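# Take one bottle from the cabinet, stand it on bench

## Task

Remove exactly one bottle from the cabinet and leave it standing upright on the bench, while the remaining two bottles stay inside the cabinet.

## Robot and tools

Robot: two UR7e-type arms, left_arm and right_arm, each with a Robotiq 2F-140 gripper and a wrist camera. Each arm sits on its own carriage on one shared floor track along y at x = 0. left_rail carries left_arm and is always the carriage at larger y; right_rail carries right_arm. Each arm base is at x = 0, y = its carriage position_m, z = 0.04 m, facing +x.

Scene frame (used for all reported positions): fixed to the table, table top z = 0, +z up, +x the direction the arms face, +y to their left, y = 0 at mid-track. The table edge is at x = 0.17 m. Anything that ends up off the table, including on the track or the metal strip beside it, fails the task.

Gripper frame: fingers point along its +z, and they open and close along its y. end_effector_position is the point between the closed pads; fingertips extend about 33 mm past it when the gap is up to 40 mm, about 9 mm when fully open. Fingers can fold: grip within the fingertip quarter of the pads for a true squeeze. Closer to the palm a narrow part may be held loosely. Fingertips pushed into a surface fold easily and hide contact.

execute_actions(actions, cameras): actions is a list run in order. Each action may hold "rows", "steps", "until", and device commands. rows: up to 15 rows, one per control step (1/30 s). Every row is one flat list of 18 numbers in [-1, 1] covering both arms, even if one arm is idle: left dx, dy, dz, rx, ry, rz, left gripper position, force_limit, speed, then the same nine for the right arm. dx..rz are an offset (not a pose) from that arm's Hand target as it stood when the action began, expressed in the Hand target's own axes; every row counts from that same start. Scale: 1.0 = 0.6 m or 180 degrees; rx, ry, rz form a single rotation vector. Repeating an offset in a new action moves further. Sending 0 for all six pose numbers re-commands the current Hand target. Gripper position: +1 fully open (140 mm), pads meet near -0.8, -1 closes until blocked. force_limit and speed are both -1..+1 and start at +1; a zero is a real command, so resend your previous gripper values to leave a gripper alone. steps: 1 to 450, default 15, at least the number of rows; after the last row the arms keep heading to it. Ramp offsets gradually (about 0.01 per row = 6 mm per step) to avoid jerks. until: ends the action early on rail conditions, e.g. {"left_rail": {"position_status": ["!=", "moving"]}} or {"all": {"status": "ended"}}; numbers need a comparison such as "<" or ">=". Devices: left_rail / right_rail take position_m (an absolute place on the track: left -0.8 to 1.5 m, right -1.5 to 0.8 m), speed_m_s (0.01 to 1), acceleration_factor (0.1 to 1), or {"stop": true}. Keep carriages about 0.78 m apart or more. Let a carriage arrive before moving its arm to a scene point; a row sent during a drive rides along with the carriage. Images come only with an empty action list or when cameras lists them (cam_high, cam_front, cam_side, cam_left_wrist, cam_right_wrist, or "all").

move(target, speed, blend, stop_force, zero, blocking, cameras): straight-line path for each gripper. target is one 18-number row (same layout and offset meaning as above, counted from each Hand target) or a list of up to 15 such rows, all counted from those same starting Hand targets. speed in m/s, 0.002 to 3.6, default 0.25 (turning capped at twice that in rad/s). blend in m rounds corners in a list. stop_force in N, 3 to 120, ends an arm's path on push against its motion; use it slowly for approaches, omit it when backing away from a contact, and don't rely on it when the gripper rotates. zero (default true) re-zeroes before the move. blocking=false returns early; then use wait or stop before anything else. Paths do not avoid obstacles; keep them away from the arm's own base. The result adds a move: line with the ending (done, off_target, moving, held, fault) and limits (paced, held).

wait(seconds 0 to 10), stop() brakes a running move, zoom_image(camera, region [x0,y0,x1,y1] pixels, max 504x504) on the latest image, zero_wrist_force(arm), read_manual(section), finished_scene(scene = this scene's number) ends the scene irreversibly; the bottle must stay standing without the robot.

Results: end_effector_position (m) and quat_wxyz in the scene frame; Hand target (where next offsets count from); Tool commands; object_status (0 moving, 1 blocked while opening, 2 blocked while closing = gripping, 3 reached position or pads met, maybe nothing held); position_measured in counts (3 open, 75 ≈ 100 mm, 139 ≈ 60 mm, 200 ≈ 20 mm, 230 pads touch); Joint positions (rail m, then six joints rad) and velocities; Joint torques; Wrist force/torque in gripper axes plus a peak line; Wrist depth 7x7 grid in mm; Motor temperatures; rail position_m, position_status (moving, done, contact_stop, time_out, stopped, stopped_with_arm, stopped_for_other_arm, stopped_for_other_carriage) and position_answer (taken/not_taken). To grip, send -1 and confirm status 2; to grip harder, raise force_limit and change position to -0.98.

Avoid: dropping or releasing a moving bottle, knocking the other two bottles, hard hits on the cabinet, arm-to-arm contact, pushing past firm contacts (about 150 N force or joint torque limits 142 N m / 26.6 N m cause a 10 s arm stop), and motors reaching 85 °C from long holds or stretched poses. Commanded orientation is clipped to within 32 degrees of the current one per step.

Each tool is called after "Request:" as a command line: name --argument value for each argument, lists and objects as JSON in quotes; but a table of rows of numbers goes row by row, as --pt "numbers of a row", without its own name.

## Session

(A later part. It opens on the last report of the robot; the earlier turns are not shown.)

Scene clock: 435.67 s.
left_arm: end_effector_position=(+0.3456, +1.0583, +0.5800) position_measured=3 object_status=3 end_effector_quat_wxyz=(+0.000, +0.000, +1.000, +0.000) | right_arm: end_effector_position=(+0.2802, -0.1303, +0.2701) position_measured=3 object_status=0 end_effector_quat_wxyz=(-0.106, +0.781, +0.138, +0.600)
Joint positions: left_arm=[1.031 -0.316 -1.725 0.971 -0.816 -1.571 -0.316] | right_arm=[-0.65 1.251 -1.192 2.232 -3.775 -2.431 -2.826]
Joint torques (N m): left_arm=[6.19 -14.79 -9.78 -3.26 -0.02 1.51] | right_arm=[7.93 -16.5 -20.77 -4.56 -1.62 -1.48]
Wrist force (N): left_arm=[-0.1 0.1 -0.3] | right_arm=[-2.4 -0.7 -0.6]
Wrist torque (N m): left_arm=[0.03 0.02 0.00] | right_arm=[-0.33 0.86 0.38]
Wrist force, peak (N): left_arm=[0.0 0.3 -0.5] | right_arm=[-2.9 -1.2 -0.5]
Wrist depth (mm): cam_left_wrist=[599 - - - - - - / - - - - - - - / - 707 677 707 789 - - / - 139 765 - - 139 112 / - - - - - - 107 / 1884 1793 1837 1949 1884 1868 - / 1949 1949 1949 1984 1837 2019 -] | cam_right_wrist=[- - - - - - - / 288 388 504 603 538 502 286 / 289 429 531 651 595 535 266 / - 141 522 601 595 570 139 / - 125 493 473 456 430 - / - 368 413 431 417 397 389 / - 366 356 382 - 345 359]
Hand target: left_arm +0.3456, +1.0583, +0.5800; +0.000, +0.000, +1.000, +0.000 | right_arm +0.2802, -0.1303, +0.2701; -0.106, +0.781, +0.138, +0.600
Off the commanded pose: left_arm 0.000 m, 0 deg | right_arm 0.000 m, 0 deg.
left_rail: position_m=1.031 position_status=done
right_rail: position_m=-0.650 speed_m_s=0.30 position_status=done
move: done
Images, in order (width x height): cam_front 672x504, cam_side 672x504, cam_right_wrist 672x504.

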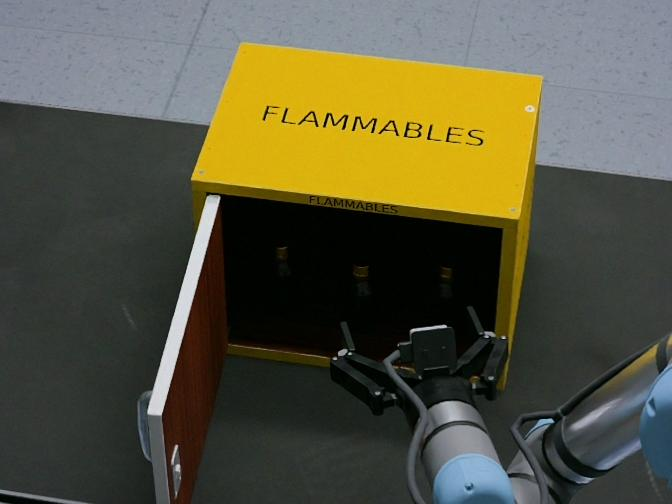

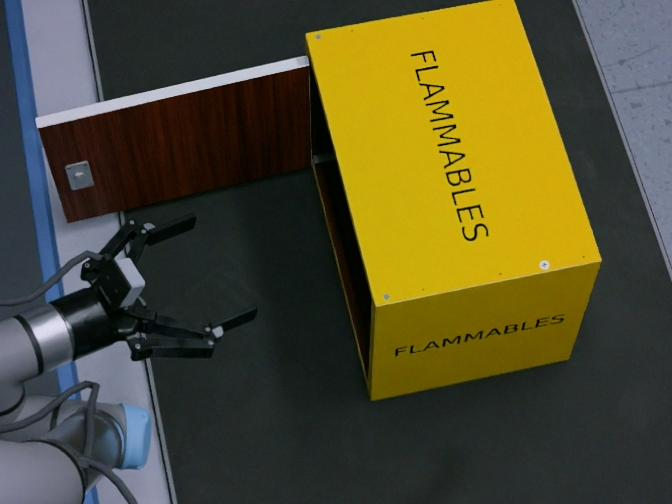

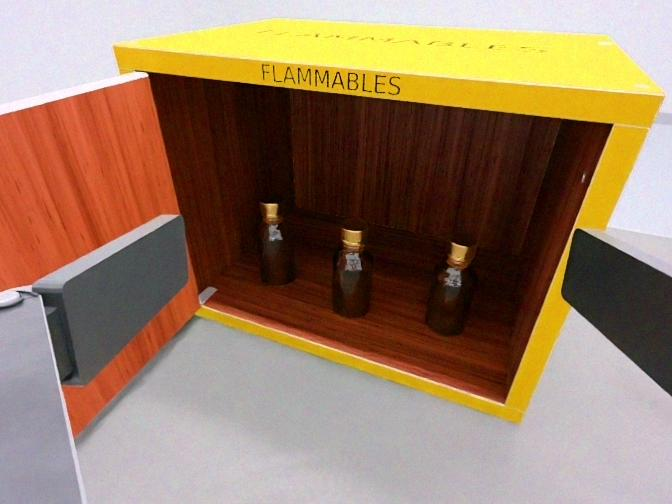

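Request:
move --target '[0,0,0,0,0,0,1,1,1, -0.152,-0.0318,0.238,0,-0.0833,0,0.3,-1,0]' --speed 0.2 --cameras '["cam_right_wrist","cam_front","cam_side"]'

Scene clock: 478.07 s.
left_arm: end_effector_position=(+0.3456, +1.0583, +0.5800) position_measured=3 object_status=3 end_effector_quat_wxyz=(+0.000, +0.000, +1.000, +0.000) | right_arm: end_effector_position=(+0.3810, -0.0734, +0.1453) position_measured=91 object_status=3 end_effector_quat_wxyz=(-0.087, +0.853, +0.150, +0.493)
Joint positions: left_arm=[1.031 -0.316 -1.725 0.971 -0.816 -1.571 -0.316] | right_arm=[-0.65 1.044 -1.004 2.055 -3.548 -2.159 -2.747]
Joint torques (N m): left_arm=[6.61 -14.28 -8.62 -3.34 -0.15 1.63] | right_arm=[-11.63 -23.31 -20.88 -0.74 1.18 1.84]
Wrist force (N): left_arm=[-0.1 0.3 0.0] | right_arm=[-2.2 -0.9 -0.5]
Wrist torque (N m): left_arm=[0.06 0.03 -0.01] | right_arm=[-0.33 0.72 0.24]
Wrist force, peak (N): left_arm=[-0.1 0.2 -0.5] | right_arm=[-2.2 -0.9 -2.1]
Wrist depth (mm): cam_left_wrist=[584 631 621 - 633 650 655 / - - 669 - - - - / - 705 673 740 752 735 747 / - 138 776 773 768 147 112 / - - - - 862 - 107 / 1808 1852 1822 1673 1916 1884 - / 1966 1966 1966 2001 1984 2038 -] | cam_right_wrist=[224 289 367 445 410 374 349 / 231 309 365 449 432 415 367 / 246 334 357 358 355 261 335 / 248 - 138 315 315 147 301 / - 90 126 286 281 114 90 / - - - 264 - - - / - - - 228 - - -]
Hand target: left_arm +0.3456, +1.0583, +0.5800; +0.000, +0.000, +1.000, +0.000 | right_arm +0.3812, -0.0733, +0.1452; -0.087, +0.853, +0.150, +0.493
Off the commanded pose: left_arm 0.000 m, 0 deg | right_arm 0.000 m, 0 deg.
left_rail: position_m=1.031 position_status=done
right_rail: position_m=-0.650 speed_m_s=0.30 position_status=done
move: done
Images, in order (width x height): cam_front 672x504, cam_side 672x504, cam_right_wrist 672x504.

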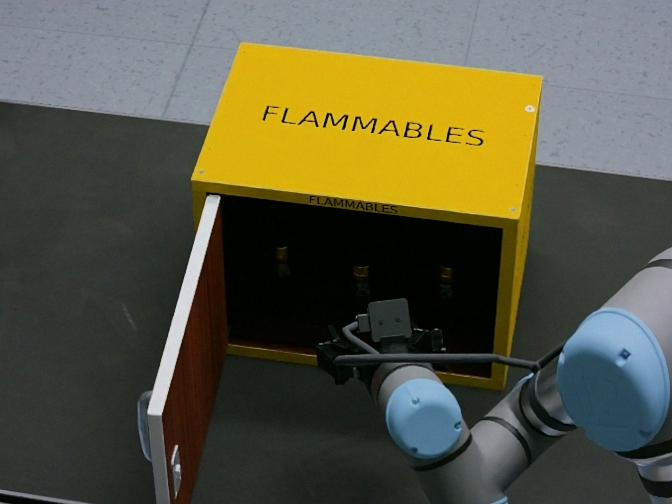

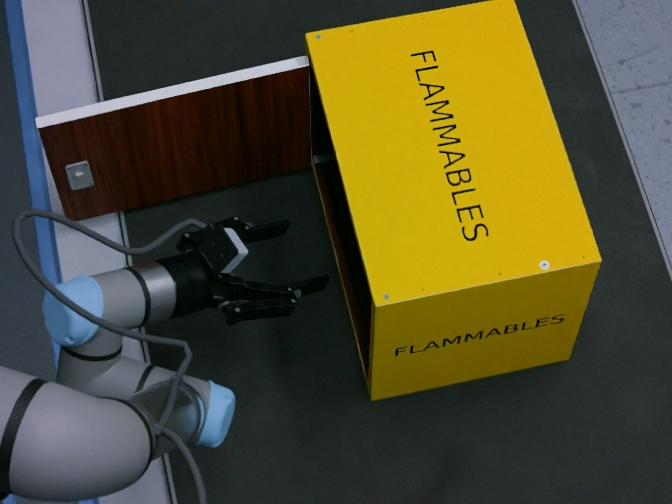

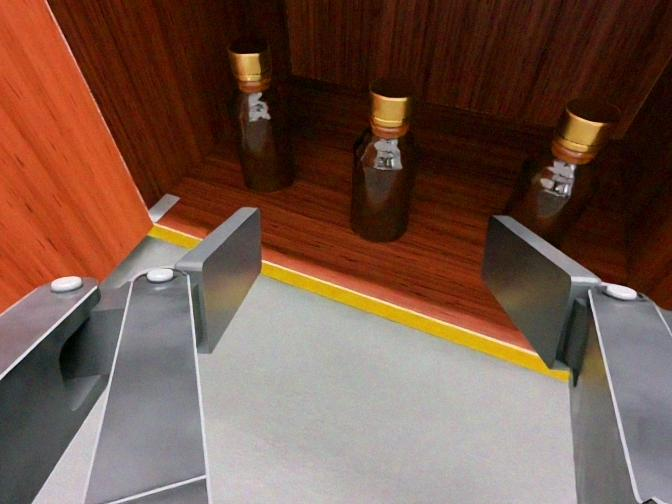

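Request:
move --target '[0,0,0,0,0,0,1,1,1, 0.003,0.01,0.2217,0,0,0,0.3,-1,0]' --speed 0.06 --stop_force 8 --cameras '["cam_right_wrist","cam_front"]'

Scene clock: 498.93 s.
left_arm: end_effector_position=(+0.3456, +1.0583, +0.5800) position_measured=3 object_status=3 end_effector_quat_wxyz=(+0.000, +0.000, +1.000, +0.000) | right_arm: end_effector_position=(+0.4924, -0.0392, +0.0803) position_measured=91 object_status=3 end_effector_quat_wxyz=(-0.087, +0.853, +0.150, +0.493)
Joint positions: left_arm=[1.031 -0.316 -1.725 0.971 -0.816 -1.571 -0.316] | right_arm=[-0.65 0.903 -0.76 1.821 -3.607 -2.045 -2.841]
Joint torques (N m): left_arm=[7.34 -14.13 -8.07 -3.36 -0.01 1.51] | right_arm=[-10.85 -32.15 -22.01 -1.01 1.32 -1.63]
Wrist force (N): left_arm=[0.1 0.2 0.1] | right_arm=[-1.9 -0.4 -0.6]
Wrist torque (N m): left_arm=[0.05 -0.02 -0.01] | right_arm=[-0.23 0.64 0.34]
Wrist force, peak (N): left_arm=[0.6 0.2 0.0] | right_arm=[-2.6 -0.9 -0.2]
Wrist depth (mm): cam_left_wrist=[- 621 611 628 - - 642 / - - 688 - - - 683 / 703 698 716 - - - 740 / - 138 725 - - 139 113 / - - - - - - 107 / 1793 1868 1822 1793 1868 1884 - / 1966 1949 1966 2019 2019 2038 -] | cam_right_wrist=[208 160 332 329 300 281 262 / 217 179 314 327 311 305 289 / 228 251 258 250 250 268 266 / 227 235 139 213 214 147 149 / - - 193 193 192 114 86 / - - 183 175 174 174 - / - - 174 167 163 156 -]
Hand target: left_arm +0.3456, +1.0583, +0.5800; +0.000, +0.000, +1.000, +0.000 | right_arm +0.4924, -0.0392, +0.0803; -0.087, +0.853, +0.150, +0.493
Off the commanded pose: left_arm 0.000 m, 0 deg | right_arm 0.000 m, 0 deg.
left_rail: position_m=1.031 position_status=done
right_rail: position_m=-0.650 speed_m_s=0.30 position_status=done
move: done
Images, in order (width x height): cam_front 672x504, cam_right_wrist 672x504.

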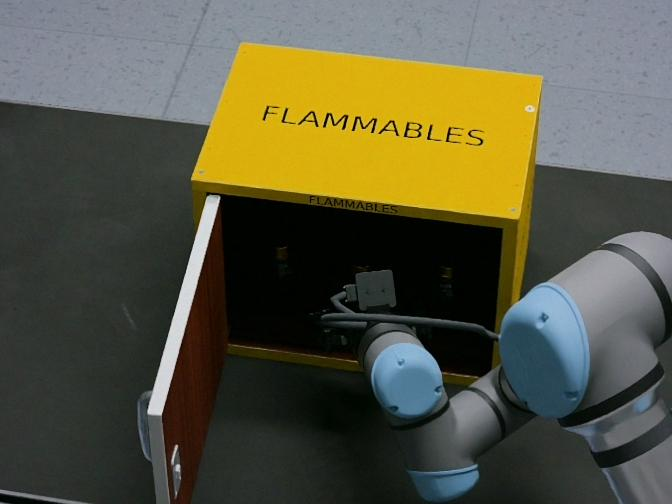

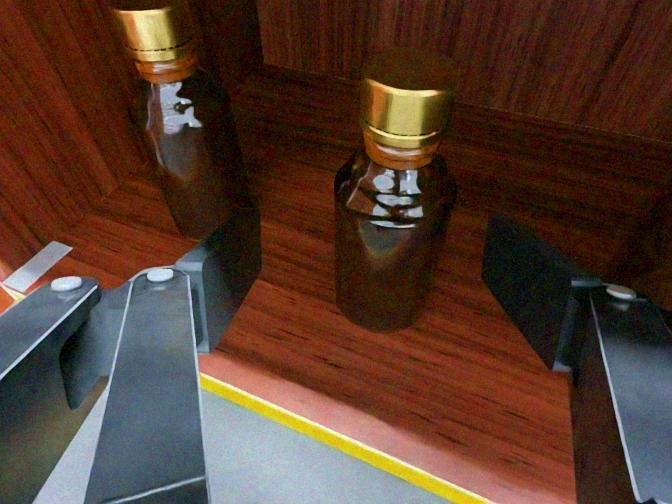

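Request:
move --target '[0,0,0,0,0,0,1,1,1, 0,0.014,0.002,0,0,0,0.3,-1,0]' --speed 0.05 --stop_force 8

Request:
execute_actions --actions '[{"rows":[[0,0,0,0,0,0,1,1,1, 0,0,0,0,0,0,-1,-0.7,-1]],"steps":90}]' --cameras '["cam_right_wrist"]'

Scene clock: 519.87 s.
left_arm: end_effector_position=(+0.3456, +1.0583, +0.5800) position_measured=3 object_status=3 end_effector_quat_wxyz=(+0.000, +0.000, +1.000, +0.000) | right_arm: end_effector_position=(+0.4962, -0.0467, +0.0797) position_measured=91 object_status=3 end_effector_quat_wxyz=(-0.087, +0.853, +0.150, +0.493)
Joint positions: left_arm=[1.031 -0.316 -1.725 0.971 -0.816 -1.571 -0.316] | right_arm=[-0.65 0.889 -0.765 1.837 -3.622 -2.033 -2.85]
Joint torques (N m): left_arm=[7.09 -13.72 -8.09 -3.46 -0.06 1.61] | right_arm=[-9.97 -56.64 -7.55 -5.75 1.42 -1.75]
Wrist force (N): left_arm=[0.0 0.2 -0.2] | right_arm=[-1.9 -0.7 -0.8]
Wrist torque (N m): left_arm=[0.06 0.01 0.00] | right_arm=[-0.29 0.65 0.34]
Wrist force, peak (N): left_arm=[0.0 0.3 -0.5] | right_arm=[-2.3 -0.7 -0.6]
Wrist depth (mm): cam_left_wrist=[609 652 - - - - - / 667 665 - - 688 - 679 / - 671 742 - 723 732 732 / - 140 - - - 139 124 / - - 795 - - 907 108 / 1793 1822 1793 1837 1868 1884 - / 1949 1966 2001 1949 1984 2001 -] | cam_right_wrist=[210 161 338 322 298 280 257 / 223 176 324 - 311 303 285 / 233 210 259 - 266 266 276 / 228 231 138 154 214 147 139 / - 90 192 192 195 114 90 / - - 179 175 173 174 - / - - 170 166 158 156 -]
Hand target: left_arm +0.3456, +1.0583, +0.5800; +0.000, +0.000, +1.000, +0.000 | right_arm +0.4962, -0.0467, +0.0797; -0.087, +0.853, +0.150, +0.493
Off the commanded pose: left_arm 0.000 m, 0 deg | right_arm 0.000 m, 0 deg.
left_rail: position_m=1.031 position_status=done
right_rail: position_m=-0.650 speed_m_s=0.30 position_status=done
move: done

Scene clock: 523.07 s.
left_arm: end_effector_position=(+0.3456, +1.0583, +0.5800) position_measured=3 object_status=3 end_effector_quat_wxyz=(+0.000, +0.000, +1.000, +0.000) | right_arm: end_effector_position=(+0.4962, -0.0467, +0.0797) position_measured=162 object_status=2 end_effector_quat_wxyz=(-0.087, +0.853, +0.150, +0.493)
Joint positions: left_arm=[1.031 -0.316 -1.725 0.971 -0.816 -1.571 -0.316] | right_arm=[-0.65 0.889 -0.765 1.837 -3.622 -2.033 -2.85]
Joint torques (N m): left_arm=[7.03 -14.66 -8.29 -3.5 -0.01 1.67] | right_arm=[-10.84 -44.57 -6.1 -0.74 -2.95 -1.55]
Wrist force (N): left_arm=[0.0 0.0 -0.3] | right_arm=[-0.8 -1.5 -3.3]
Wrist torque (N m): left_arm=[0.02 0.00 0.00] | right_arm=[-0.21 0.67 0.36]
Wrist force, peak (N): left_arm=[-0.1 0.6 -0.3] | right_arm=[-0.8 -1.5 -3.5]
Wrist depth (mm): cam_left_wrist=[623 626 631 - 628 - 652 / 650 709 - 692 - - - / - - - - - 757 659 / - 139 - 768 - 139 113 / - - - - - 879 107 / 1884 1822 1899 1884 1793 1984 - / 1899 1916 1966 2001 1949 1984 -] | cam_right_wrist=[209 162 340 326 299 278 258 / 223 177 328 - 316 300 285 / 232 210 249 - 267 267 277 / 226 227 226 - 135 226 142 / - - 89 188 191 85 91 / - - - 174 174 - - / - - - 166 160 - -]
Hand target: left_arm +0.3456, +1.0583, +0.5800; +0.000, +0.000, +1.000, +0.000 | right_arm +0.4962, -0.0467, +0.0797; -0.087, +0.853, +0.150, +0.493
Off the commanded pose: left_arm 0.000 m, 0 deg | right_arm 0.000 m, 0 deg.
left_rail: position_m=1.031 position_status=done
right_rail: position_m=-0.650 speed_m_s=0.30 position_status=done
Images, in order (width x height): cam_right_wrist 672x504.

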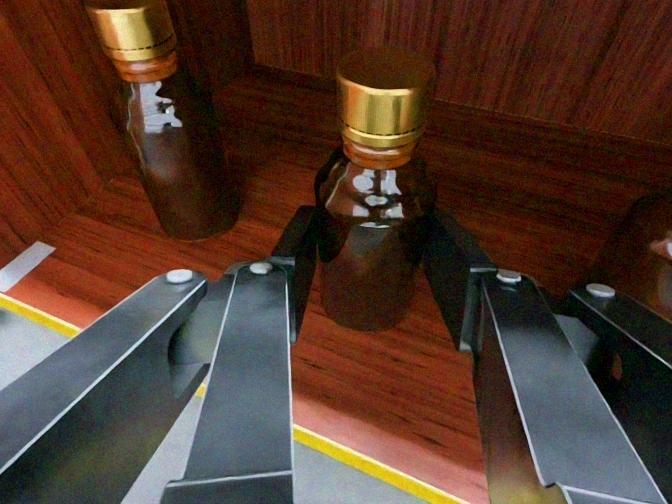

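Request:
move --target '[0,0,0,0,0,0,1,1,1, 0.0577,0,-0.0333,0,0,0,-1,-0.7,-1]' --speed 0.05 --cameras '["cam_right_wrist"]'

Scene clock: 533.80 s.
left_arm: end_effector_position=(+0.3456, +1.0583, +0.5800) position_measured=3 object_status=3 end_effector_quat_wxyz=(+0.000, +0.000, +1.000, +0.000) | right_arm: end_effector_position=(+0.4962, -0.0468, +0.1195) position_measured=162 object_status=2 end_effector_quat_wxyz=(-0.087, +0.853, +0.150, +0.493)
Joint positions: left_arm=[1.031 -0.316 -1.725 0.971 -0.816 -1.571 -0.316] | right_arm=[-0.65 0.889 -0.848 1.844 -3.546 -2.033 -2.85]
Joint torques (N m): left_arm=[6.93 -14.63 -7.59 -3.51 -0.13 1.44] | right_arm=[-7.3 -58.79 -10.49 -1.82 -2.54 1.68]
Wrist force (N): left_arm=[0.1 0.1 -0.2] | right_arm=[-4.5 -0.8 0.7]
Wrist torque (N m): left_arm=[0.02 -0.02 0.00] | right_arm=[-0.32 0.64 0.34]
Wrist force, peak (N): left_arm=[-0.2 0.1 -0.6] | right_arm=[-5.6 -0.5 1.1]
Wrist depth (mm): cam_left_wrist=[- 635 - - - 631 655 / - 679 - - 679 705 696 / - 721 - - 723 737 725 / - 139 - - 750 139 118 / - 781 - 859 792 846 107 / 1837 1884 1822 1822 1837 1868 - / 2001 1984 1949 1984 2056 2001 -] | cam_right_wrist=[212 257 338 325 298 276 258 / 222 194 368 - 335 309 285 / 233 215 307 137 316 328 316 / 248 271 227 146 145 279 159 / - - 89 232 235 85 86 / - - - 214 214 - - / - - - 196 196 - -]
Hand target: left_arm +0.3456, +1.0583, +0.5800; +0.000, +0.000, +1.000, +0.000 | right_arm +0.4962, -0.0468, +0.1197; -0.087, +0.853, +0.150, +0.493
Off the commanded pose: left_arm 0.000 m, 0 deg | right_arm 0.000 m, 0 deg.
left_rail: position_m=1.031 position_status=done
right_rail: position_m=-0.650 speed_m_s=0.30 position_status=done
move: done
Images, in order (width x height): cam_right_wrist 672x504.

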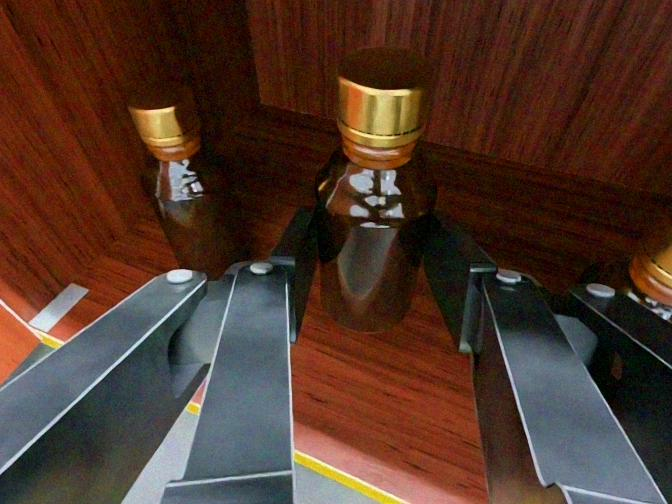

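Request:
move --target '[0,0,0,0,0,0,1,1,1, -0.175,0,-0.303,0,0,0,-1,-0.7,-1]' --speed 0.12

Request:
execute_actions --actions '[{"right_rail":{"position_m":-0.9,"speed_m_s":0.25,"acceleration_factor":0.4},"steps":150,"until":{"right_rail":{"position_status":["!=","moving"]}}}]' --cameras '["cam_right_wrist","cam_front","cam_side"]'

Scene clock: 543.73 s.
left_arm: end_effector_position=(+0.3456, +1.0583, +0.5800) position_measured=3 object_status=3 end_effector_quat_wxyz=(+0.000, +0.000, +1.000, +0.000) | right_arm: end_effector_position=(+0.2991, -0.1184, +0.1195) position_measured=162 object_status=2 end_effector_quat_wxyz=(-0.087, +0.853, +0.150, +0.493) end_effector_velocity=(-0.003, +0.000, +0.000) end_effector_angular_velocity=(-0.001, +0.000, +0.002)
Joint positions: left_arm=[1.031 -0.316 -1.725 0.971 -0.816 -1.571 -0.316] | right_arm=[-0.65 1.161 -1.026 2.24 -3.659 -2.25 -2.657]
Joint velocities: left_arm=[within noise] | right_arm=[0 0.005 -0.001 0.003 0.001 -0.002 0.003]
Joint torques (N m): left_arm=[8.14 -15.17 -8 -3.53 -0.02 1.54] | right_arm=[13.11 -47.55 -5.81 -1.62 -3.6 1.86]
Wrist force (N): left_arm=[0.1 0.1 0.1] | right_arm=[-4.6 -0.7 1.0]
Wrist torque (N m): left_arm=[0.01 -0.02 0.00] | right_arm=[-0.27 0.67 0.23]
Wrist force, peak (N): left_arm=[0.1 0.2 -0.6] | right_arm=[-5.1 -0.8 0.0]
Wrist depth (mm): cam_left_wrist=[- - - 653 - 617 - / - - - - - 683 688 / - - - - 721 - - / - 139 - - 750 139 124 / - 818 - 773 - - 107 / 1852 1822 1793 1949 1822 1884 - / 1966 1966 1984 2019 1966 1984 -] | cam_right_wrist=[261 352 371 517 473 294 331 / 283 341 387 - 413 328 283 / 298 340 354 - 343 329 262 / - 311 306 144 136 300 290 / - - 89 249 - 85 85 / - - - - - - - / - - - 210 - - -]
Hand target: left_arm +0.3456, +1.0583, +0.5800; +0.000, +0.000, +1.000, +0.000 | right_arm +0.2989, -0.1185, +0.1195; -0.087, +0.853, +0.150, +0.493
Off the commanded pose: left_arm 0.000 m, 0 deg | right_arm 0.000 m, 0 deg.
left_rail: position_m=1.031 position_status=done
right_rail: position_m=-0.650 speed_m_s=0.30 position_status=done
move: done

Scene clock: 545.80 s.
left_arm: end_effector_position=(+0.3456, +1.0583, +0.5800) position_measured=3 object_status=3 end_effector_quat_wxyz=(+0.000, +0.000, +1.000, +0.000) | right_arm: end_effector_position=(+0.2989, -0.3685, +0.1195) position_measured=162 object_status=2 end_effector_quat_wxyz=(-0.087, +0.853, +0.150, +0.493)
Joint positions: left_arm=[1.031 -0.316 -1.725 0.971 -0.816 -1.571 -0.316] | right_arm=[-0.9 1.161 -1.026 2.24 -3.658 -2.251 -2.657]
Joint torques (N m): left_arm=[7.28 -13.75 -9.28 -3.66 -0.03 1.45] | right_arm=[10.77 -43.9 -10.31 -2 -2.87 1.94]
Wrist force (N): left_arm=[0.0 0.2 -0.2] | right_arm=[-4.4 -0.6 0.9]
Wrist torque (N m): left_arm=[0.05 0.00 0.00] | right_arm=[-0.26 0.62 0.23]
Wrist force, peak (N): left_arm=[-0.3 0.4 -0.4] | right_arm=[-5.0 -0.1 0.6]
Wrist depth (mm): cam_left_wrist=[650 - - - - - - / - 650 - - - - - / - - - - - - - / - 140 821 755 - 140 112 / - 803 755 - - 846 107 / 1808 1899 1852 1949 1822 1822 - / 1984 1852 1966 1966 1984 2001 -] | cam_right_wrist=[472 513 354 - 540 585 3635 / 420 402 387 - - - 433 / - 347 360 - - - 365 / - - 312 143 134 - - / - - 90 251 - 85 86 / - - - - 233 - - / - - - - - - -]
Hand target: left_arm +0.3456, +1.0583, +0.5800; +0.000, +0.000, +1.000, +0.000 | right_arm +0.2989, -0.3685, +0.1195; -0.087, +0.853, +0.150, +0.493
Tool commands: left_gripper/position=+1.0 left_gripper/force_limit=+1.0 left_gripper/speed=+1.0 right_gripper/position=-1.0 right_gripper/force_limit=-0.7 right_gripper/speed=-1.0
Off the commanded pose: left_arm 0.000 m, 0 deg | right_arm 0.000 m, 0 deg.
left_rail: position_m=1.031 position_status=done
right_rail: position_m=-0.900 speed_m_s=0.25 position_status=done
Images, in order (width x height): cam_front 672x504, cam_side 672x504, cam_right_wrist 672x504.

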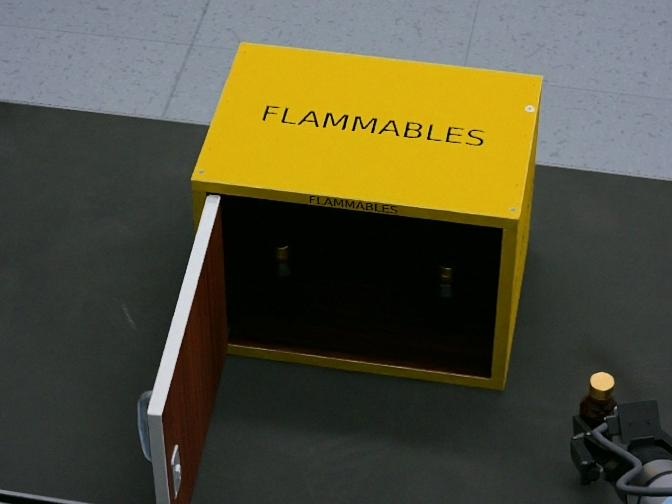

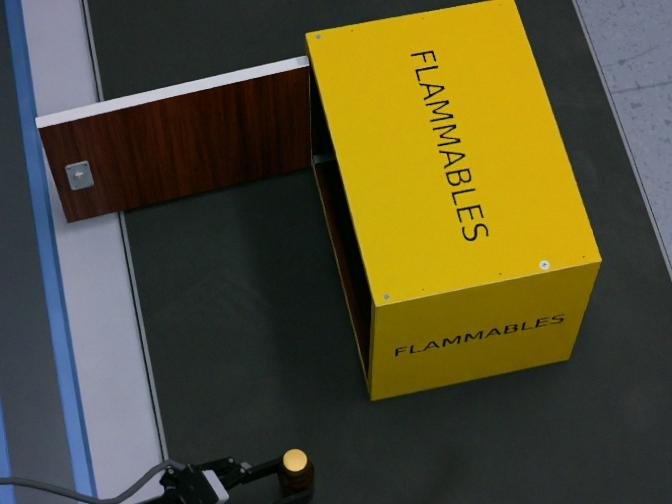

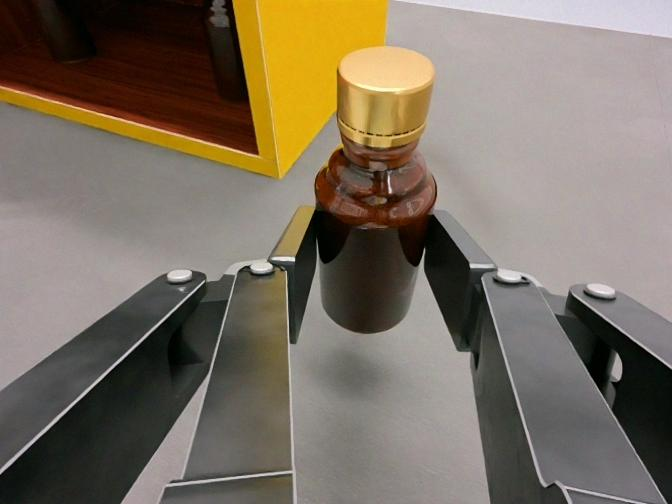

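Request:
move --target '[0,0,0,0,0,0,1,1,1, -0.065,0,0.0375,0,0,0,-1,-0.7,-1]' --speed 0.06

Request:
move --target '[0,0,0,0,0,0,1,1,1, -0.0433,0,0.025,0,0,0,-1,-0.7,-1]' --speed 0.01 --stop_force 3.5 --cameras '["cam_right_wrist"]'

Scene clock: 554.30 s.
left_arm: end_effector_position=(+0.3456, +1.0583, +0.5800) position_measured=3 object_status=3 end_effector_quat_wxyz=(+0.000, +0.000, +1.000, +0.000) | right_arm: end_effector_position=(+0.2989, -0.3685, +0.0746) position_measured=162 object_status=2 end_effector_quat_wxyz=(-0.087, +0.853, +0.150, +0.493)
Joint positions: left_arm=[1.031 -0.316 -1.725 0.971 -0.816 -1.571 -0.316] | right_arm=[-0.9 1.161 -0.898 2.231 -3.778 -2.251 -2.657]
Joint torques (N m): left_arm=[7.59 -15.23 -8.17 -3.48 -0.12 1.41] | right_arm=[3.24 -22.91 -15.73 -6.46 0.73 -1.62]
Wrist force (N): left_arm=[0.1 -0.1 -0.1] | right_arm=[-4.7 -0.7 0.7]
Wrist torque (N m): left_arm=[-0.02 -0.02 0.00] | right_arm=[-0.29 0.70 0.28]
Wrist force, peak (N): left_arm=[0.0 0.3 -0.5] | right_arm=[-5.2 -0.7 1.1]
Wrist depth (mm): cam_left_wrist=[- 604 - 653 612 - 655 / 667 - - 665 663 - - / 712 - - 679 740 776 737 / - 139 740 773 768 139 120 / - 765 827 - - - 107 / 1852 1738 1884 1822 1966 2019 - / 1984 1984 2019 1949 1966 2001 -] | cam_right_wrist=[406 408 359 - - - - / - 350 334 - - - - / 301 - - - 301 295 293 / - - - 145 142 241 - / - - 89 - - 85 91 / - - - 181 - - - / - - - 168 168 - -]
Hand target: left_arm +0.3456, +1.0583, +0.5800; +0.000, +0.000, +1.000, +0.000 | right_arm +0.2989, -0.3685, +0.0745; -0.087, +0.853, +0.150, +0.493
Off the commanded pose: left_arm 0.000 m, 0 deg | right_arm 0.000 m, 0 deg.
left_rail: position_m=1.031 position_status=done
right_rail: position_m=-0.900 speed_m_s=0.25 position_status=done
move: done

Scene clock: 556.87 s.
left_arm: end_effector_position=(+0.3456, +1.0583, +0.5800) position_measured=3 object_status=3 end_effector_quat_wxyz=(+0.000, +0.000, +1.000, +0.000) | right_arm: end_effector_position=(+0.2989, -0.3685, +0.0613) position_measured=162 object_status=2 end_effector_quat_wxyz=(-0.087, +0.853, +0.150, +0.493)
Joint positions: left_arm=[1.031 -0.316 -1.725 0.971 -0.816 -1.571 -0.316] | right_arm=[-0.9 1.161 -0.859 2.226 -3.811 -2.251 -2.657]
Joint torques (N m): left_arm=[6.77 -14.31 -8.99 -3.52 -0.09 1.63] | right_arm=[-11.19 -50.13 -2.07 -1.33 0.67 0.64]
Wrist force (N): left_arm=[0.3 0.0 0.0] | right_arm=[-4.1 -0.8 0.5]
Wrist torque (N m): left_arm=[0.00 -0.06 0.00] | right_arm=[-0.26 0.70 0.31]
Wrist force, peak (N): left_arm=[-0.3 0.5 -0.1] | right_arm=[-4.9 -0.6 1.0]
Wrist depth (mm): cam_left_wrist=[- 621 617 604 637 640 - / 675 - 681 - 669 - - / 716 - - - - - - / - 139 - - 800 147 112 / - - - - - - 107 / 1808 1884 1852 1932 1837 1884 - / 1949 1966 1966 1966 1984 2359 -] | cam_right_wrist=[375 374 341 - 433 383 393 / 339 340 328 - 303 364 334 / - - - 142 - - - / - - 101 150 135 226 236 / - - 89 177 - 85 91 / - - - 175 178 - - / - - - 156 - - -]
Hand target: left_arm +0.3456, +1.0583, +0.5800; +0.000, +0.000, +1.000, +0.000 | right_arm +0.2989, -0.3685, +0.0613; -0.087, +0.853, +0.150, +0.493 (not the last commanded pose)
Off the commanded pose: left_arm 0.000 m, 0 deg | right_arm 0.017 m, 0 deg.
left_rail: position_m=1.031 position_status=done
right_rail: position_m=-0.900 speed_m_s=0.25 position_status=done
move: contact (right_arm)
Images, in order (width x height): cam_right_wrist 672x504.

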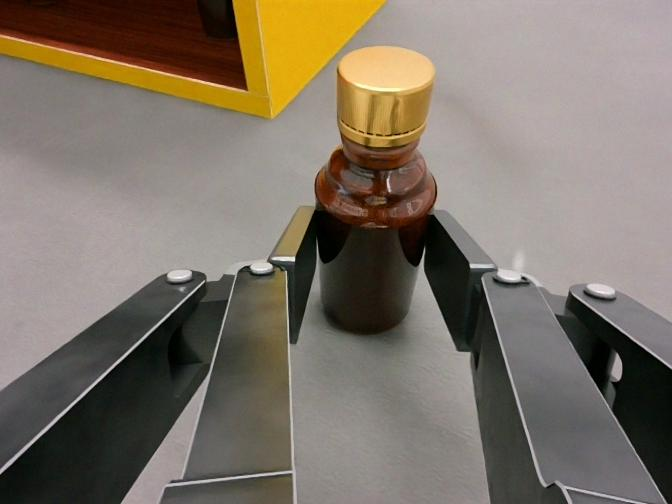

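Request:
move --target '[0,0,0,0,0,0,1,1,1, -0.0022,0,0.00125,0,0,0,-1,-0.7,-1]' --speed 0.01

Request:
execute_actions --actions '[{"rows":[[0,0,0,0,0,0,1,1,1, 0,0,0,0,0,0,0.1,-1,-1]],"steps":60}]' --cameras '["cam_right_wrist"]'

Scene clock: 561.60 s.
left_arm: end_effector_position=(+0.3456, +1.0583, +0.5800) position_measured=3 object_status=3 end_effector_quat_wxyz=(+0.000, +0.000, +1.000, +0.000) | right_arm: end_effector_position=(+0.2989, -0.3685, +0.0601) position_measured=162 object_status=2 end_effector_quat_wxyz=(-0.087, +0.853, +0.150, +0.493)
Joint positions: left_arm=[1.031 -0.316 -1.725 0.971 -0.816 -1.571 -0.316] | right_arm=[-0.9 1.161 -0.855 2.225 -3.814 -2.251 -2.657]
Joint torques (N m): left_arm=[7 -14.82 -8.7 -3.62 -0.08 1.52] | right_arm=[-6.07 -4.27 -6.6 2.21 0.94 1.46]
Wrist force (N): left_arm=[0.1 0.2 -0.3] | right_arm=[23.9 0.5 -20.8]
Wrist torque (N m): left_arm=[0.05 -0.01 0.00] | right_arm=[-0.41 0.97 0.27]
Wrist force, peak (N): left_arm=[0.1 0.1 -0.6] | right_arm=[23.9 0.5 -20.8]
Wrist depth (mm): cam_left_wrist=[- 609 631 623 - - - / - 696 616 - - 665 681 / - - - 723 - - 752 / - 742 752 - - 139 112 / - - - - - 821 107 / 1808 2095 1711 1738 1822 1932 - / 1984 1984 2001 2001 2056 2038 -] | cam_right_wrist=[371 374 343 - 438 - 437 / - 340 327 - - 325 - / 269 267 265 - - 268 - / 227 227 220 - 135 226 225 / - - 89 187 186 85 89 / - - - 173 - - - / - - - 156 - - -]
Hand target: left_arm +0.3456, +1.0583, +0.5800; +0.000, +0.000, +1.000, +0.000 | right_arm +0.2989, -0.3685, +0.0598; -0.087, +0.853, +0.150, +0.493
Off the commanded pose: left_arm 0.000 m, 0 deg | right_arm 0.000 m, 0 deg.
left_rail: position_m=1.031 position_status=done
right_rail: position_m=-0.900 speed_m_s=0.25 position_status=done
move: done

Scene clock: 563.80 s.
left_arm: end_effector_position=(+0.3456, +1.0583, +0.5800) position_measured=3 object_status=3 end_effector_quat_wxyz=(+0.000, +0.000, +1.000, +0.000) | right_arm: end_effector_position=(+0.2989, -0.3685, +0.0598) position_measured=117 object_status=3 end_effector_quat_wxyz=(-0.087, +0.853, +0.150, +0.493)
Joint positions: left_arm=[1.031 -0.316 -1.725 0.971 -0.816 -1.571 -0.316] | right_arm=[-0.9 1.161 -0.855 2.225 -3.814 -2.251 -2.657]
Joint torques (N m): left_arm=[7.62 -13.71 -8.34 -3.62 -0.17 1.55] | right_arm=[4.87 -47.87 -1.45 -5.47 -1.23 1.33]
Wrist force (N): left_arm=[0.0 0.1 -0.1] | right_arm=[-0.6 -1.5 -1.0]
Wrist torque (N m): left_arm=[0.02 0.01 0.00] | right_arm=[-0.46 0.37 0.29]
Wrist force, peak (N): left_arm=[-0.1 0.6 -0.2] | right_arm=[25.2 1.0 -21.6]
Wrist depth (mm): cam_left_wrist=[- - - 631 607 - - / 653 - - 657 714 - - / - - 705 760 732 723 718 / - 140 - 712 - 139 113 / - 855 - - 889 - 107 / 1822 1808 1899 1852 1808 1779 - / 1932 2001 2001 1966 2019 2038 -] | cam_right_wrist=[369 367 344 - 433 - 396 / 323 - 321 - - 345 328 / 257 - 275 138 142 259 269 / 233 - 124 155 163 138 - / - 92 - 191 190 112 87 / - - 169 169 - - - / - - - 158 158 - -]
Hand target: left_arm +0.3456, +1.0583, +0.5800; +0.000, +0.000, +1.000, +0.000 | right_arm +0.2989, -0.3685, +0.0598; -0.087, +0.853, +0.150, +0.493
Off the commanded pose: left_arm 0.000 m, 0 deg | right_arm 0.000 m, 0 deg.
left_rail: position_m=1.031 position_status=done
right_rail: position_m=-0.900 speed_m_s=0.25 position_status=done
Images, in order (width x height): cam_right_wrist 672x504.

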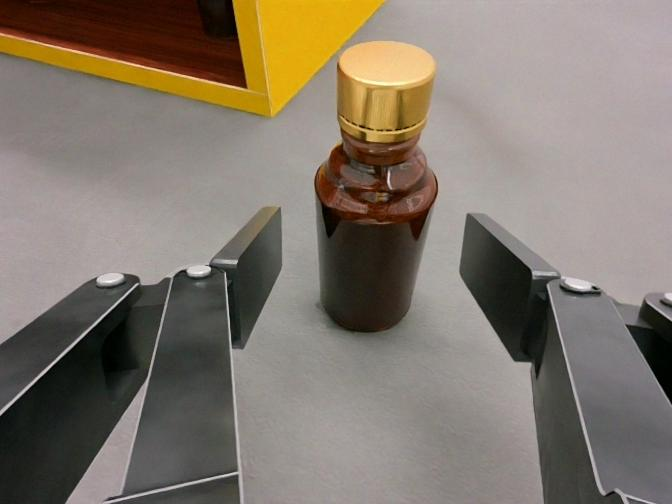

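Request:
move --target '[0,0,0,0,0,0,-1,-1,-0.5, 0,0,-0.2,0,0,0,0.1,-1,-1]' --speed 0.1

Request:
execute_actions --actions '[{"left_rail":{"position_m":0.4,"speed_m_s":0.5},"steps":120,"until":{"left_rail":{"position_status":["!=","moving"]}}}]' --cameras '["all"]'

Scene clock: 581.47 s.
left_arm: end_effector_position=(+0.3456, +1.0583, +0.5800) position_measured=232 object_status=3 end_effector_quat_wxyz=(+0.000, +0.000, +1.000, +0.000) | right_arm: end_effector_position=(+0.2012, -0.4040, +0.1197) position_measured=117 object_status=3 end_effector_quat_wxyz=(-0.087, +0.853, +0.150, +0.493)
Joint positions: left_arm=[1.031 -0.316 -1.725 0.971 -0.816 -1.571 -0.316] | right_arm=[-0.9 1.366 -1.102 2.364 -3.573 -2.399 -2.462]
Joint torques (N m): left_arm=[8 -14.94 -8.71 -3.65 -0.22 1.49] | right_arm=[10.38 -41.23 -3.7 -0.96 -3.53 1.96]
Wrist force (N): left_arm=[0.1 0.2 -0.1] | right_arm=[-0.4 -1.4 -1.0]
Wrist torque (N m): left_arm=[0.05 -0.03 -0.01] | right_arm=[-0.43 0.32 0.23]
Wrist force, peak (N): left_arm=[-0.2 0.0 -0.7] | right_arm=[-0.6 -1.3 -1.8]
Wrist depth (mm): cam_left_wrist=[- - 616 623 - 648 652 / - - 675 696 - 675 665 / 707 707 709 - 747 - 757 / 745 747 742 109 750 - - / - - - - - - 839 / - - - - - - - / - - - - - - -] | cam_right_wrist=[514 516 468 - 596 561 - / - - 458 433 438 430 - / - - - 265 - - 359 / - - 123 302 151 138 297 / - 92 146 - 269 112 87 / - - - - - - - / - - 223 214 - - -]
Hand target: left_arm +0.3456, +1.0583, +0.5800; +0.000, +0.000, +1.000, +0.000 | right_arm +0.2012, -0.4040, +0.1197; -0.087, +0.853, +0.150, +0.493
Off the commanded pose: left_arm 0.000 m, 0 deg | right_arm 0.000 m, 0 deg.
left_rail: position_m=1.031 position_status=done
right_rail: position_m=-0.900 speed_m_s=0.25 position_status=done
move: done

Scene clock: 583.67 s.
left_arm: end_effector_position=(+0.3456, +0.4273, +0.5800) position_measured=232 object_status=3 end_effector_quat_wxyz=(+0.000, +0.000, +1.000, +0.000) | right_arm: end_effector_position=(+0.2012, -0.4040, +0.1197) position_measured=117 object_status=3 end_effector_quat_wxyz=(-0.087, +0.853, +0.150, +0.493)
Joint positions: left_arm=[0.4 -0.316 -1.725 0.971 -0.816 -1.571 -0.316] | right_arm=[-0.9 1.366 -1.102 2.364 -3.573 -2.399 -2.462]
Joint torques (N m): left_arm=[6.14 -15.07 -9.03 -3.61 0.03 1.39] | right_arm=[12.1 -41.46 -3.28 -0.99 -3.46 1.76]
Wrist force (N): left_arm=[0.0 0.2 -0.3] | right_arm=[-0.7 -1.2 -1.0]
Wrist torque (N m): left_arm=[0.04 0.00 0.00] | right_arm=[-0.39 0.39 0.23]
Wrist force, peak (N): left_arm=[0.1 1.8 -0.2] | right_arm=[-0.8 -1.5 -1.3]
Wrist depth (mm): cam_left_wrist=[- - 617 - - 630 - / 428 - - 653 716 - - / 452 - - - 716 737 - / 447 - - 108 - 776 - / - - - - - - - / - - - - - - - / - - - - - - -] | cam_right_wrist=[512 519 528 - - - 587 / 456 - 433 - - - - / - - - 269 346 357 345 / - - 123 - 154 137 321 / - 92 - - - 112 87 / - - 233 - - - - / - - 224 215 - - -]
Hand target: left_arm +0.3456, +0.4273, +0.5800; +0.000, +0.000, +1.000, +0.000 | right_arm +0.2012, -0.4040, +0.1197; -0.087, +0.853, +0.150, +0.493
Tool commands: left_gripper/position=-1.0 left_gripper/force_limit=-1.0 left_gripper/speed=-0.5 right_gripper/position=+0.1 right_gripper/force_limit=-1.0 right_gripper/speed=-1.0
Off the commanded pose: left_arm 0.000 m, 0 deg | right_arm 0.000 m, 0 deg.
left_rail: position_m=0.400 speed_m_s=0.50 position_status=done
right_rail: position_m=-0.900 speed_m_s=0.25 position_status=done

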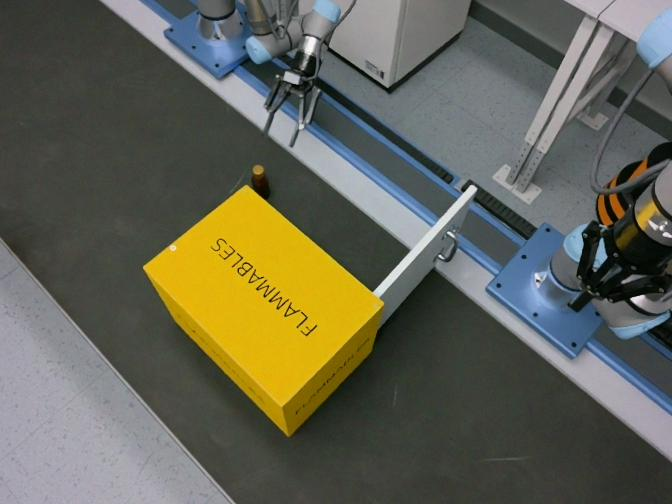

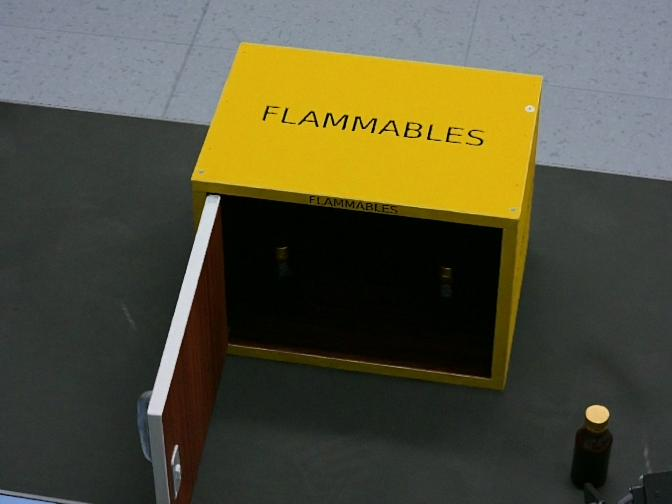

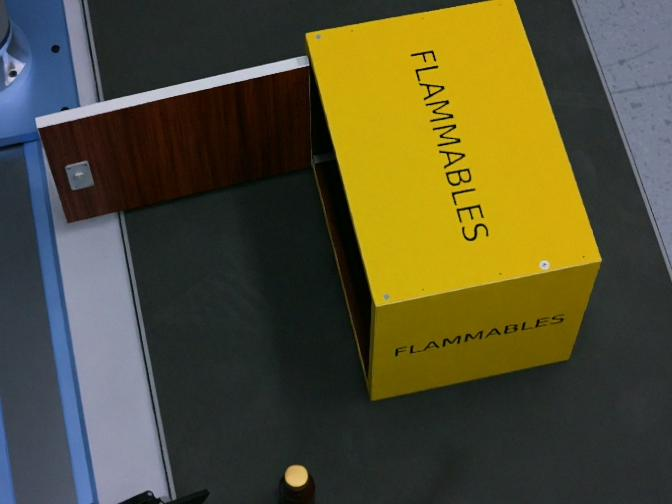

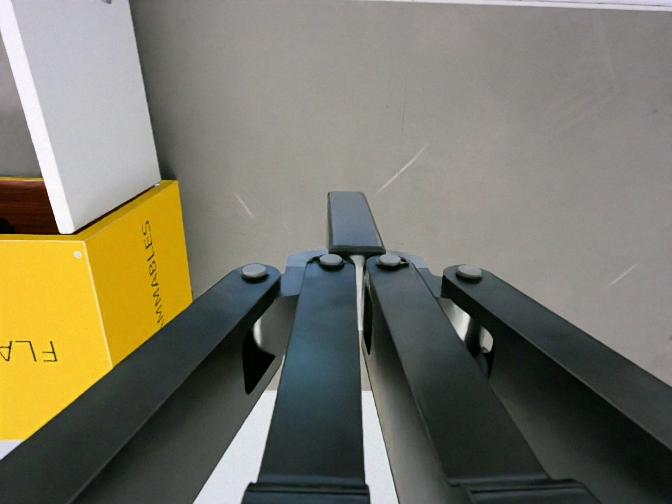

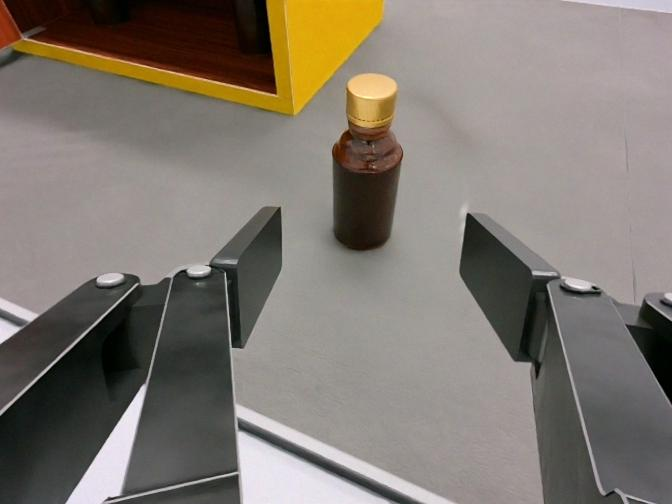

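Request:
move --pt "0.126 -0.162 0.3 0 0 0 -1 -1 -0.5 0 0 0 0 0 0 0.1 -1 -1" --pt "0.126 -0.212 0.558 0 0 0 -1 -1 -0.5 0 0 0 0 0 0 0.1 -1 -1" --speed 0.25 --blend 0.03 --stop_force 20 --cameras '["cam_high","cam_left_wrist","cam_side"]'

Scene clock: 596.67 s.
left_arm: end_effector_position=(+0.2700, +0.3000, +0.2452) position_measured=232 object_status=3 end_effector_quat_wxyz=(+0.000, +0.000, +1.000, +0.000) | right_arm: end_effector_position=(+0.2012, -0.4040, +0.1197) position_measured=117 object_status=3 end_effector_quat_wxyz=(-0.087, +0.853, +0.150, +0.493)
Joint positions: left_arm=[0.4 -0.836 -2.162 2.159 -1.569 -1.571 -0.836] | right_arm=[-0.9 1.366 -1.102 2.364 -3.573 -2.399 -2.462]
Joint torques (N m): left_arm=[-8.91 7.63 -12.54 -4.64 2.3 -1.37] | right_arm=[11.12 -41.92 -3.37 -0.81 -3.33 1.87]
Wrist force (N): left_arm=[0.4 0.0 0.0] | right_arm=[-0.6 -1.3 -1.1]
Wrist torque (N m): left_arm=[0.00 -0.09 0.08] | right_arm=[-0.40 0.38 0.24]
Wrist force, peak (N): left_arm=[-0.8 0.9 -1.6] | right_arm=[-0.7 -1.5 -1.2]
Wrist depth (mm): cam_left_wrist=[232 331 336 - 341 340 346 / 244 345 357 356 370 357 356 / 241 314 377 374 393 401 - / 239 320 - 109 388 407 417 / 238 - - - - - - / - - - - - - - / - - - - - - -] | cam_right_wrist=[513 512 479 - 531 562 529 / - 420 432 - 456 476 425 / - 361 360 277 357 - 361 / - 307 123 300 - 128 - / - 92 125 263 - 112 87 / - - 235 233 233 - - / - - 223 219 215 - -]
Hand target: left_arm +0.2700, +0.3000, +0.2452; +0.000, +0.000, +1.000, +0.000 | right_arm +0.2012, -0.4040, +0.1197; -0.087, +0.853, +0.150, +0.493
Off the commanded pose: left_arm 0.000 m, 0 deg | right_arm 0.000 m, 0 deg.
left_rail: position_m=0.400 speed_m_s=0.50 position_status=done
right_rail: position_m=-0.900 speed_m_s=0.25 position_status=done
move: done
Images, in order (width x height): cam_high 672x504, cam_side 672x504, cam_left_wrist 672x504.

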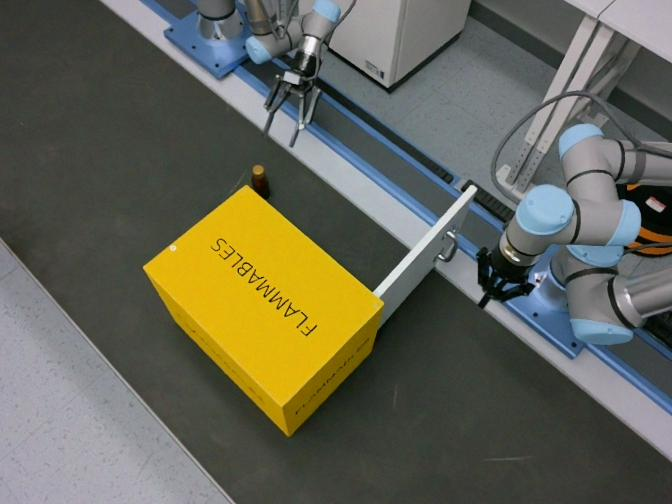

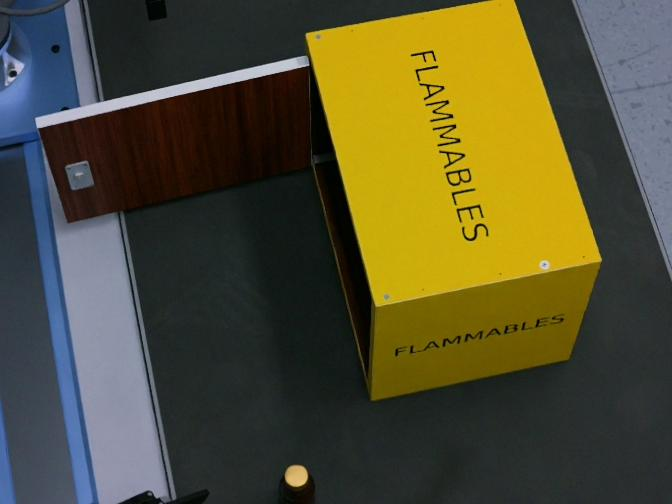

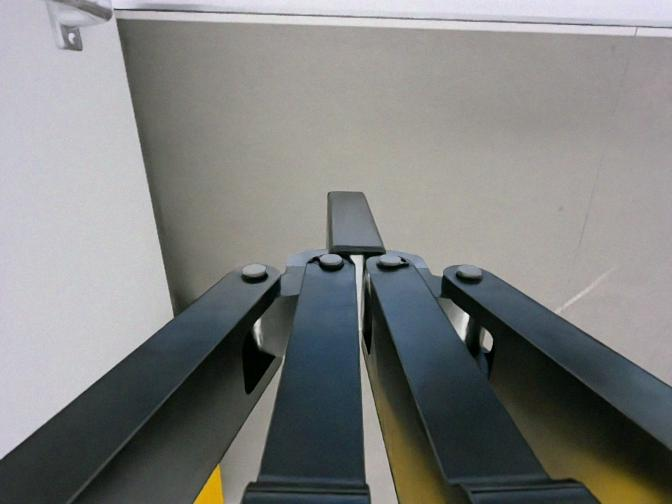

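Request:
move --pt "0 -0.1833 0 0 0 0 -1 -1 -0.5 0 0 0 0 0 0 0.1 -1 -1" --pt "-0.0083 -0.35 0 0 0 0 -1 -1 -0.5 0 0 0 0 0 0 0.1 -1 -1" --pt "-0.1 -0.4917 0 0 0 0 -1 -1 -0.5 0 0 0 0 0 0 0.1 -1 -1" --pt "-0.2 -0.5667 0 0 0 0 -1 -1 -0.5 0 0 0 0 0 0 0.1 -1 -1" --speed 0.07 --blend 0.03 --stop_force 25 --cameras '["cam_front","cam_left_wrist","cam_side"]'

Scene clock: 609.13 s.
left_arm: end_effector_position=(+0.3900, -0.0400, +0.2452) position_measured=232 object_status=3 end_effector_quat_wxyz=(+0.000, +0.000, +1.000, +0.000) | right_arm: end_effector_position=(+0.2012, -0.4040, +0.1197) position_measured=117 object_status=3 end_effector_quat_wxyz=(-0.087, +0.853, +0.150, +0.493)
Joint positions: left_arm=[0.4 -1.074 -1.368 1.528 -1.731 -1.571 -1.074] | right_arm=[-0.9 1.366 -1.102 2.364 -3.573 -2.399 -2.462]
Joint torques (N m): left_arm=[8.67 -29.5 -33.73 -1.76 -2.27 1.58] | right_arm=[11.23 -40.16 -3.95 -0.81 -3.06 1.63]
Wrist force (N): left_arm=[3.1 2.7 -0.4] | right_arm=[-0.6 -1.2 -1.1]
Wrist torque (N m): left_arm=[0.07 -0.14 -0.13] | right_arm=[-0.40 0.37 0.24]
Wrist force, peak (N): left_arm=[2.8 11.2 -2.6] | right_arm=[-0.7 -1.6 -1.1]
Wrist depth (mm): cam_left_wrist=[- 327 351 359 - 327 - / - 343 225 355 - - - / 174 165 218 355 316 388 - / 120 136 161 115 235 278 409 / 111 110 - - - - 203 / - - - - - - - / - - - - - - -] | cam_right_wrist=[431 - 468 432 - - - / 459 454 429 238 - 457 437 / 350 - - 370 332 - - / 306 318 139 - 296 129 290 / - 92 252 - - 112 87 / - - 234 - - - - / - - 224 214 209 - -]
Hand target: left_arm +0.3900, -0.0400, +0.2452; +0.000, +0.000, +1.000, +0.000 | right_arm +0.2012, -0.4040, +0.1197; -0.087, +0.853, +0.150, +0.493
Off the commanded pose: left_arm 0.000 m, 0 deg | right_arm 0.000 m, 0 deg.
left_rail: position_m=0.400 speed_m_s=0.50 position_status=done
right_rail: position_m=-0.900 speed_m_s=0.25 position_status=done
move: done
Images, in order (width x height): cam_front 672x504, cam_side 672x504, cam_left_wrist 672x504.

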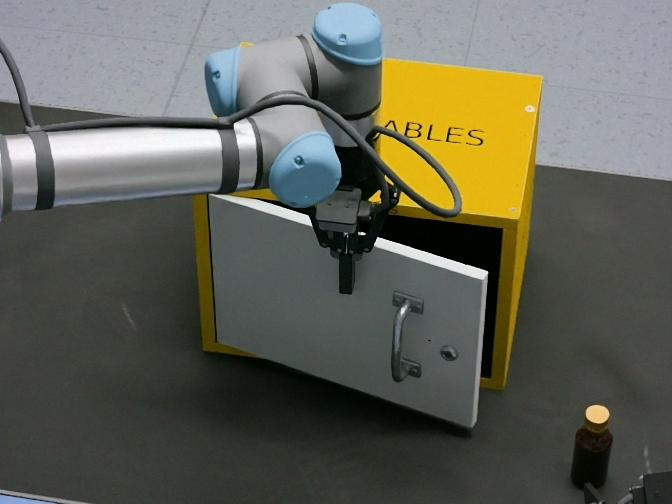

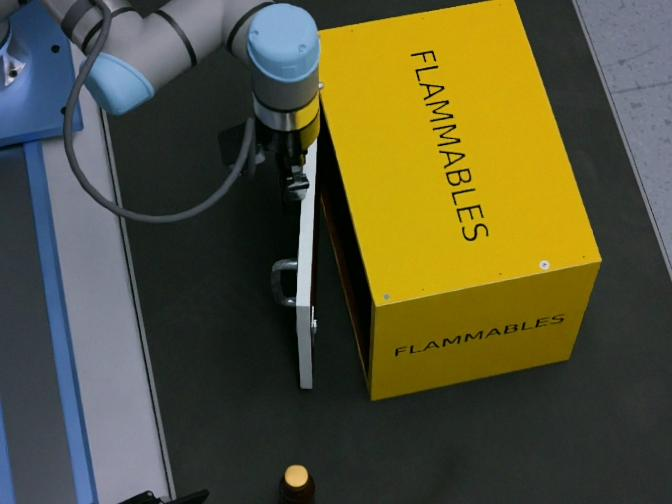

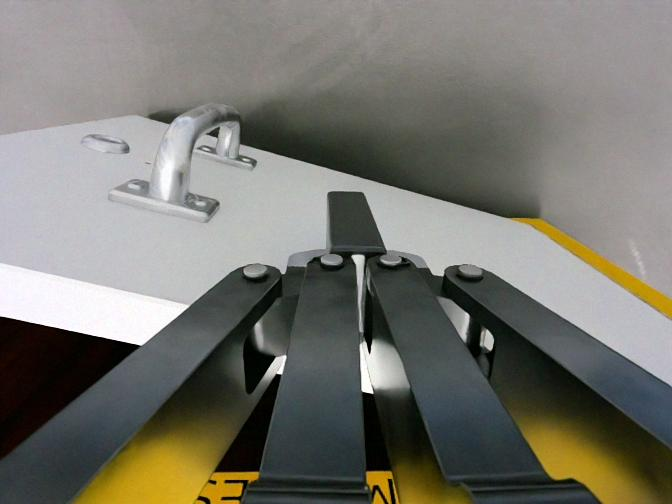

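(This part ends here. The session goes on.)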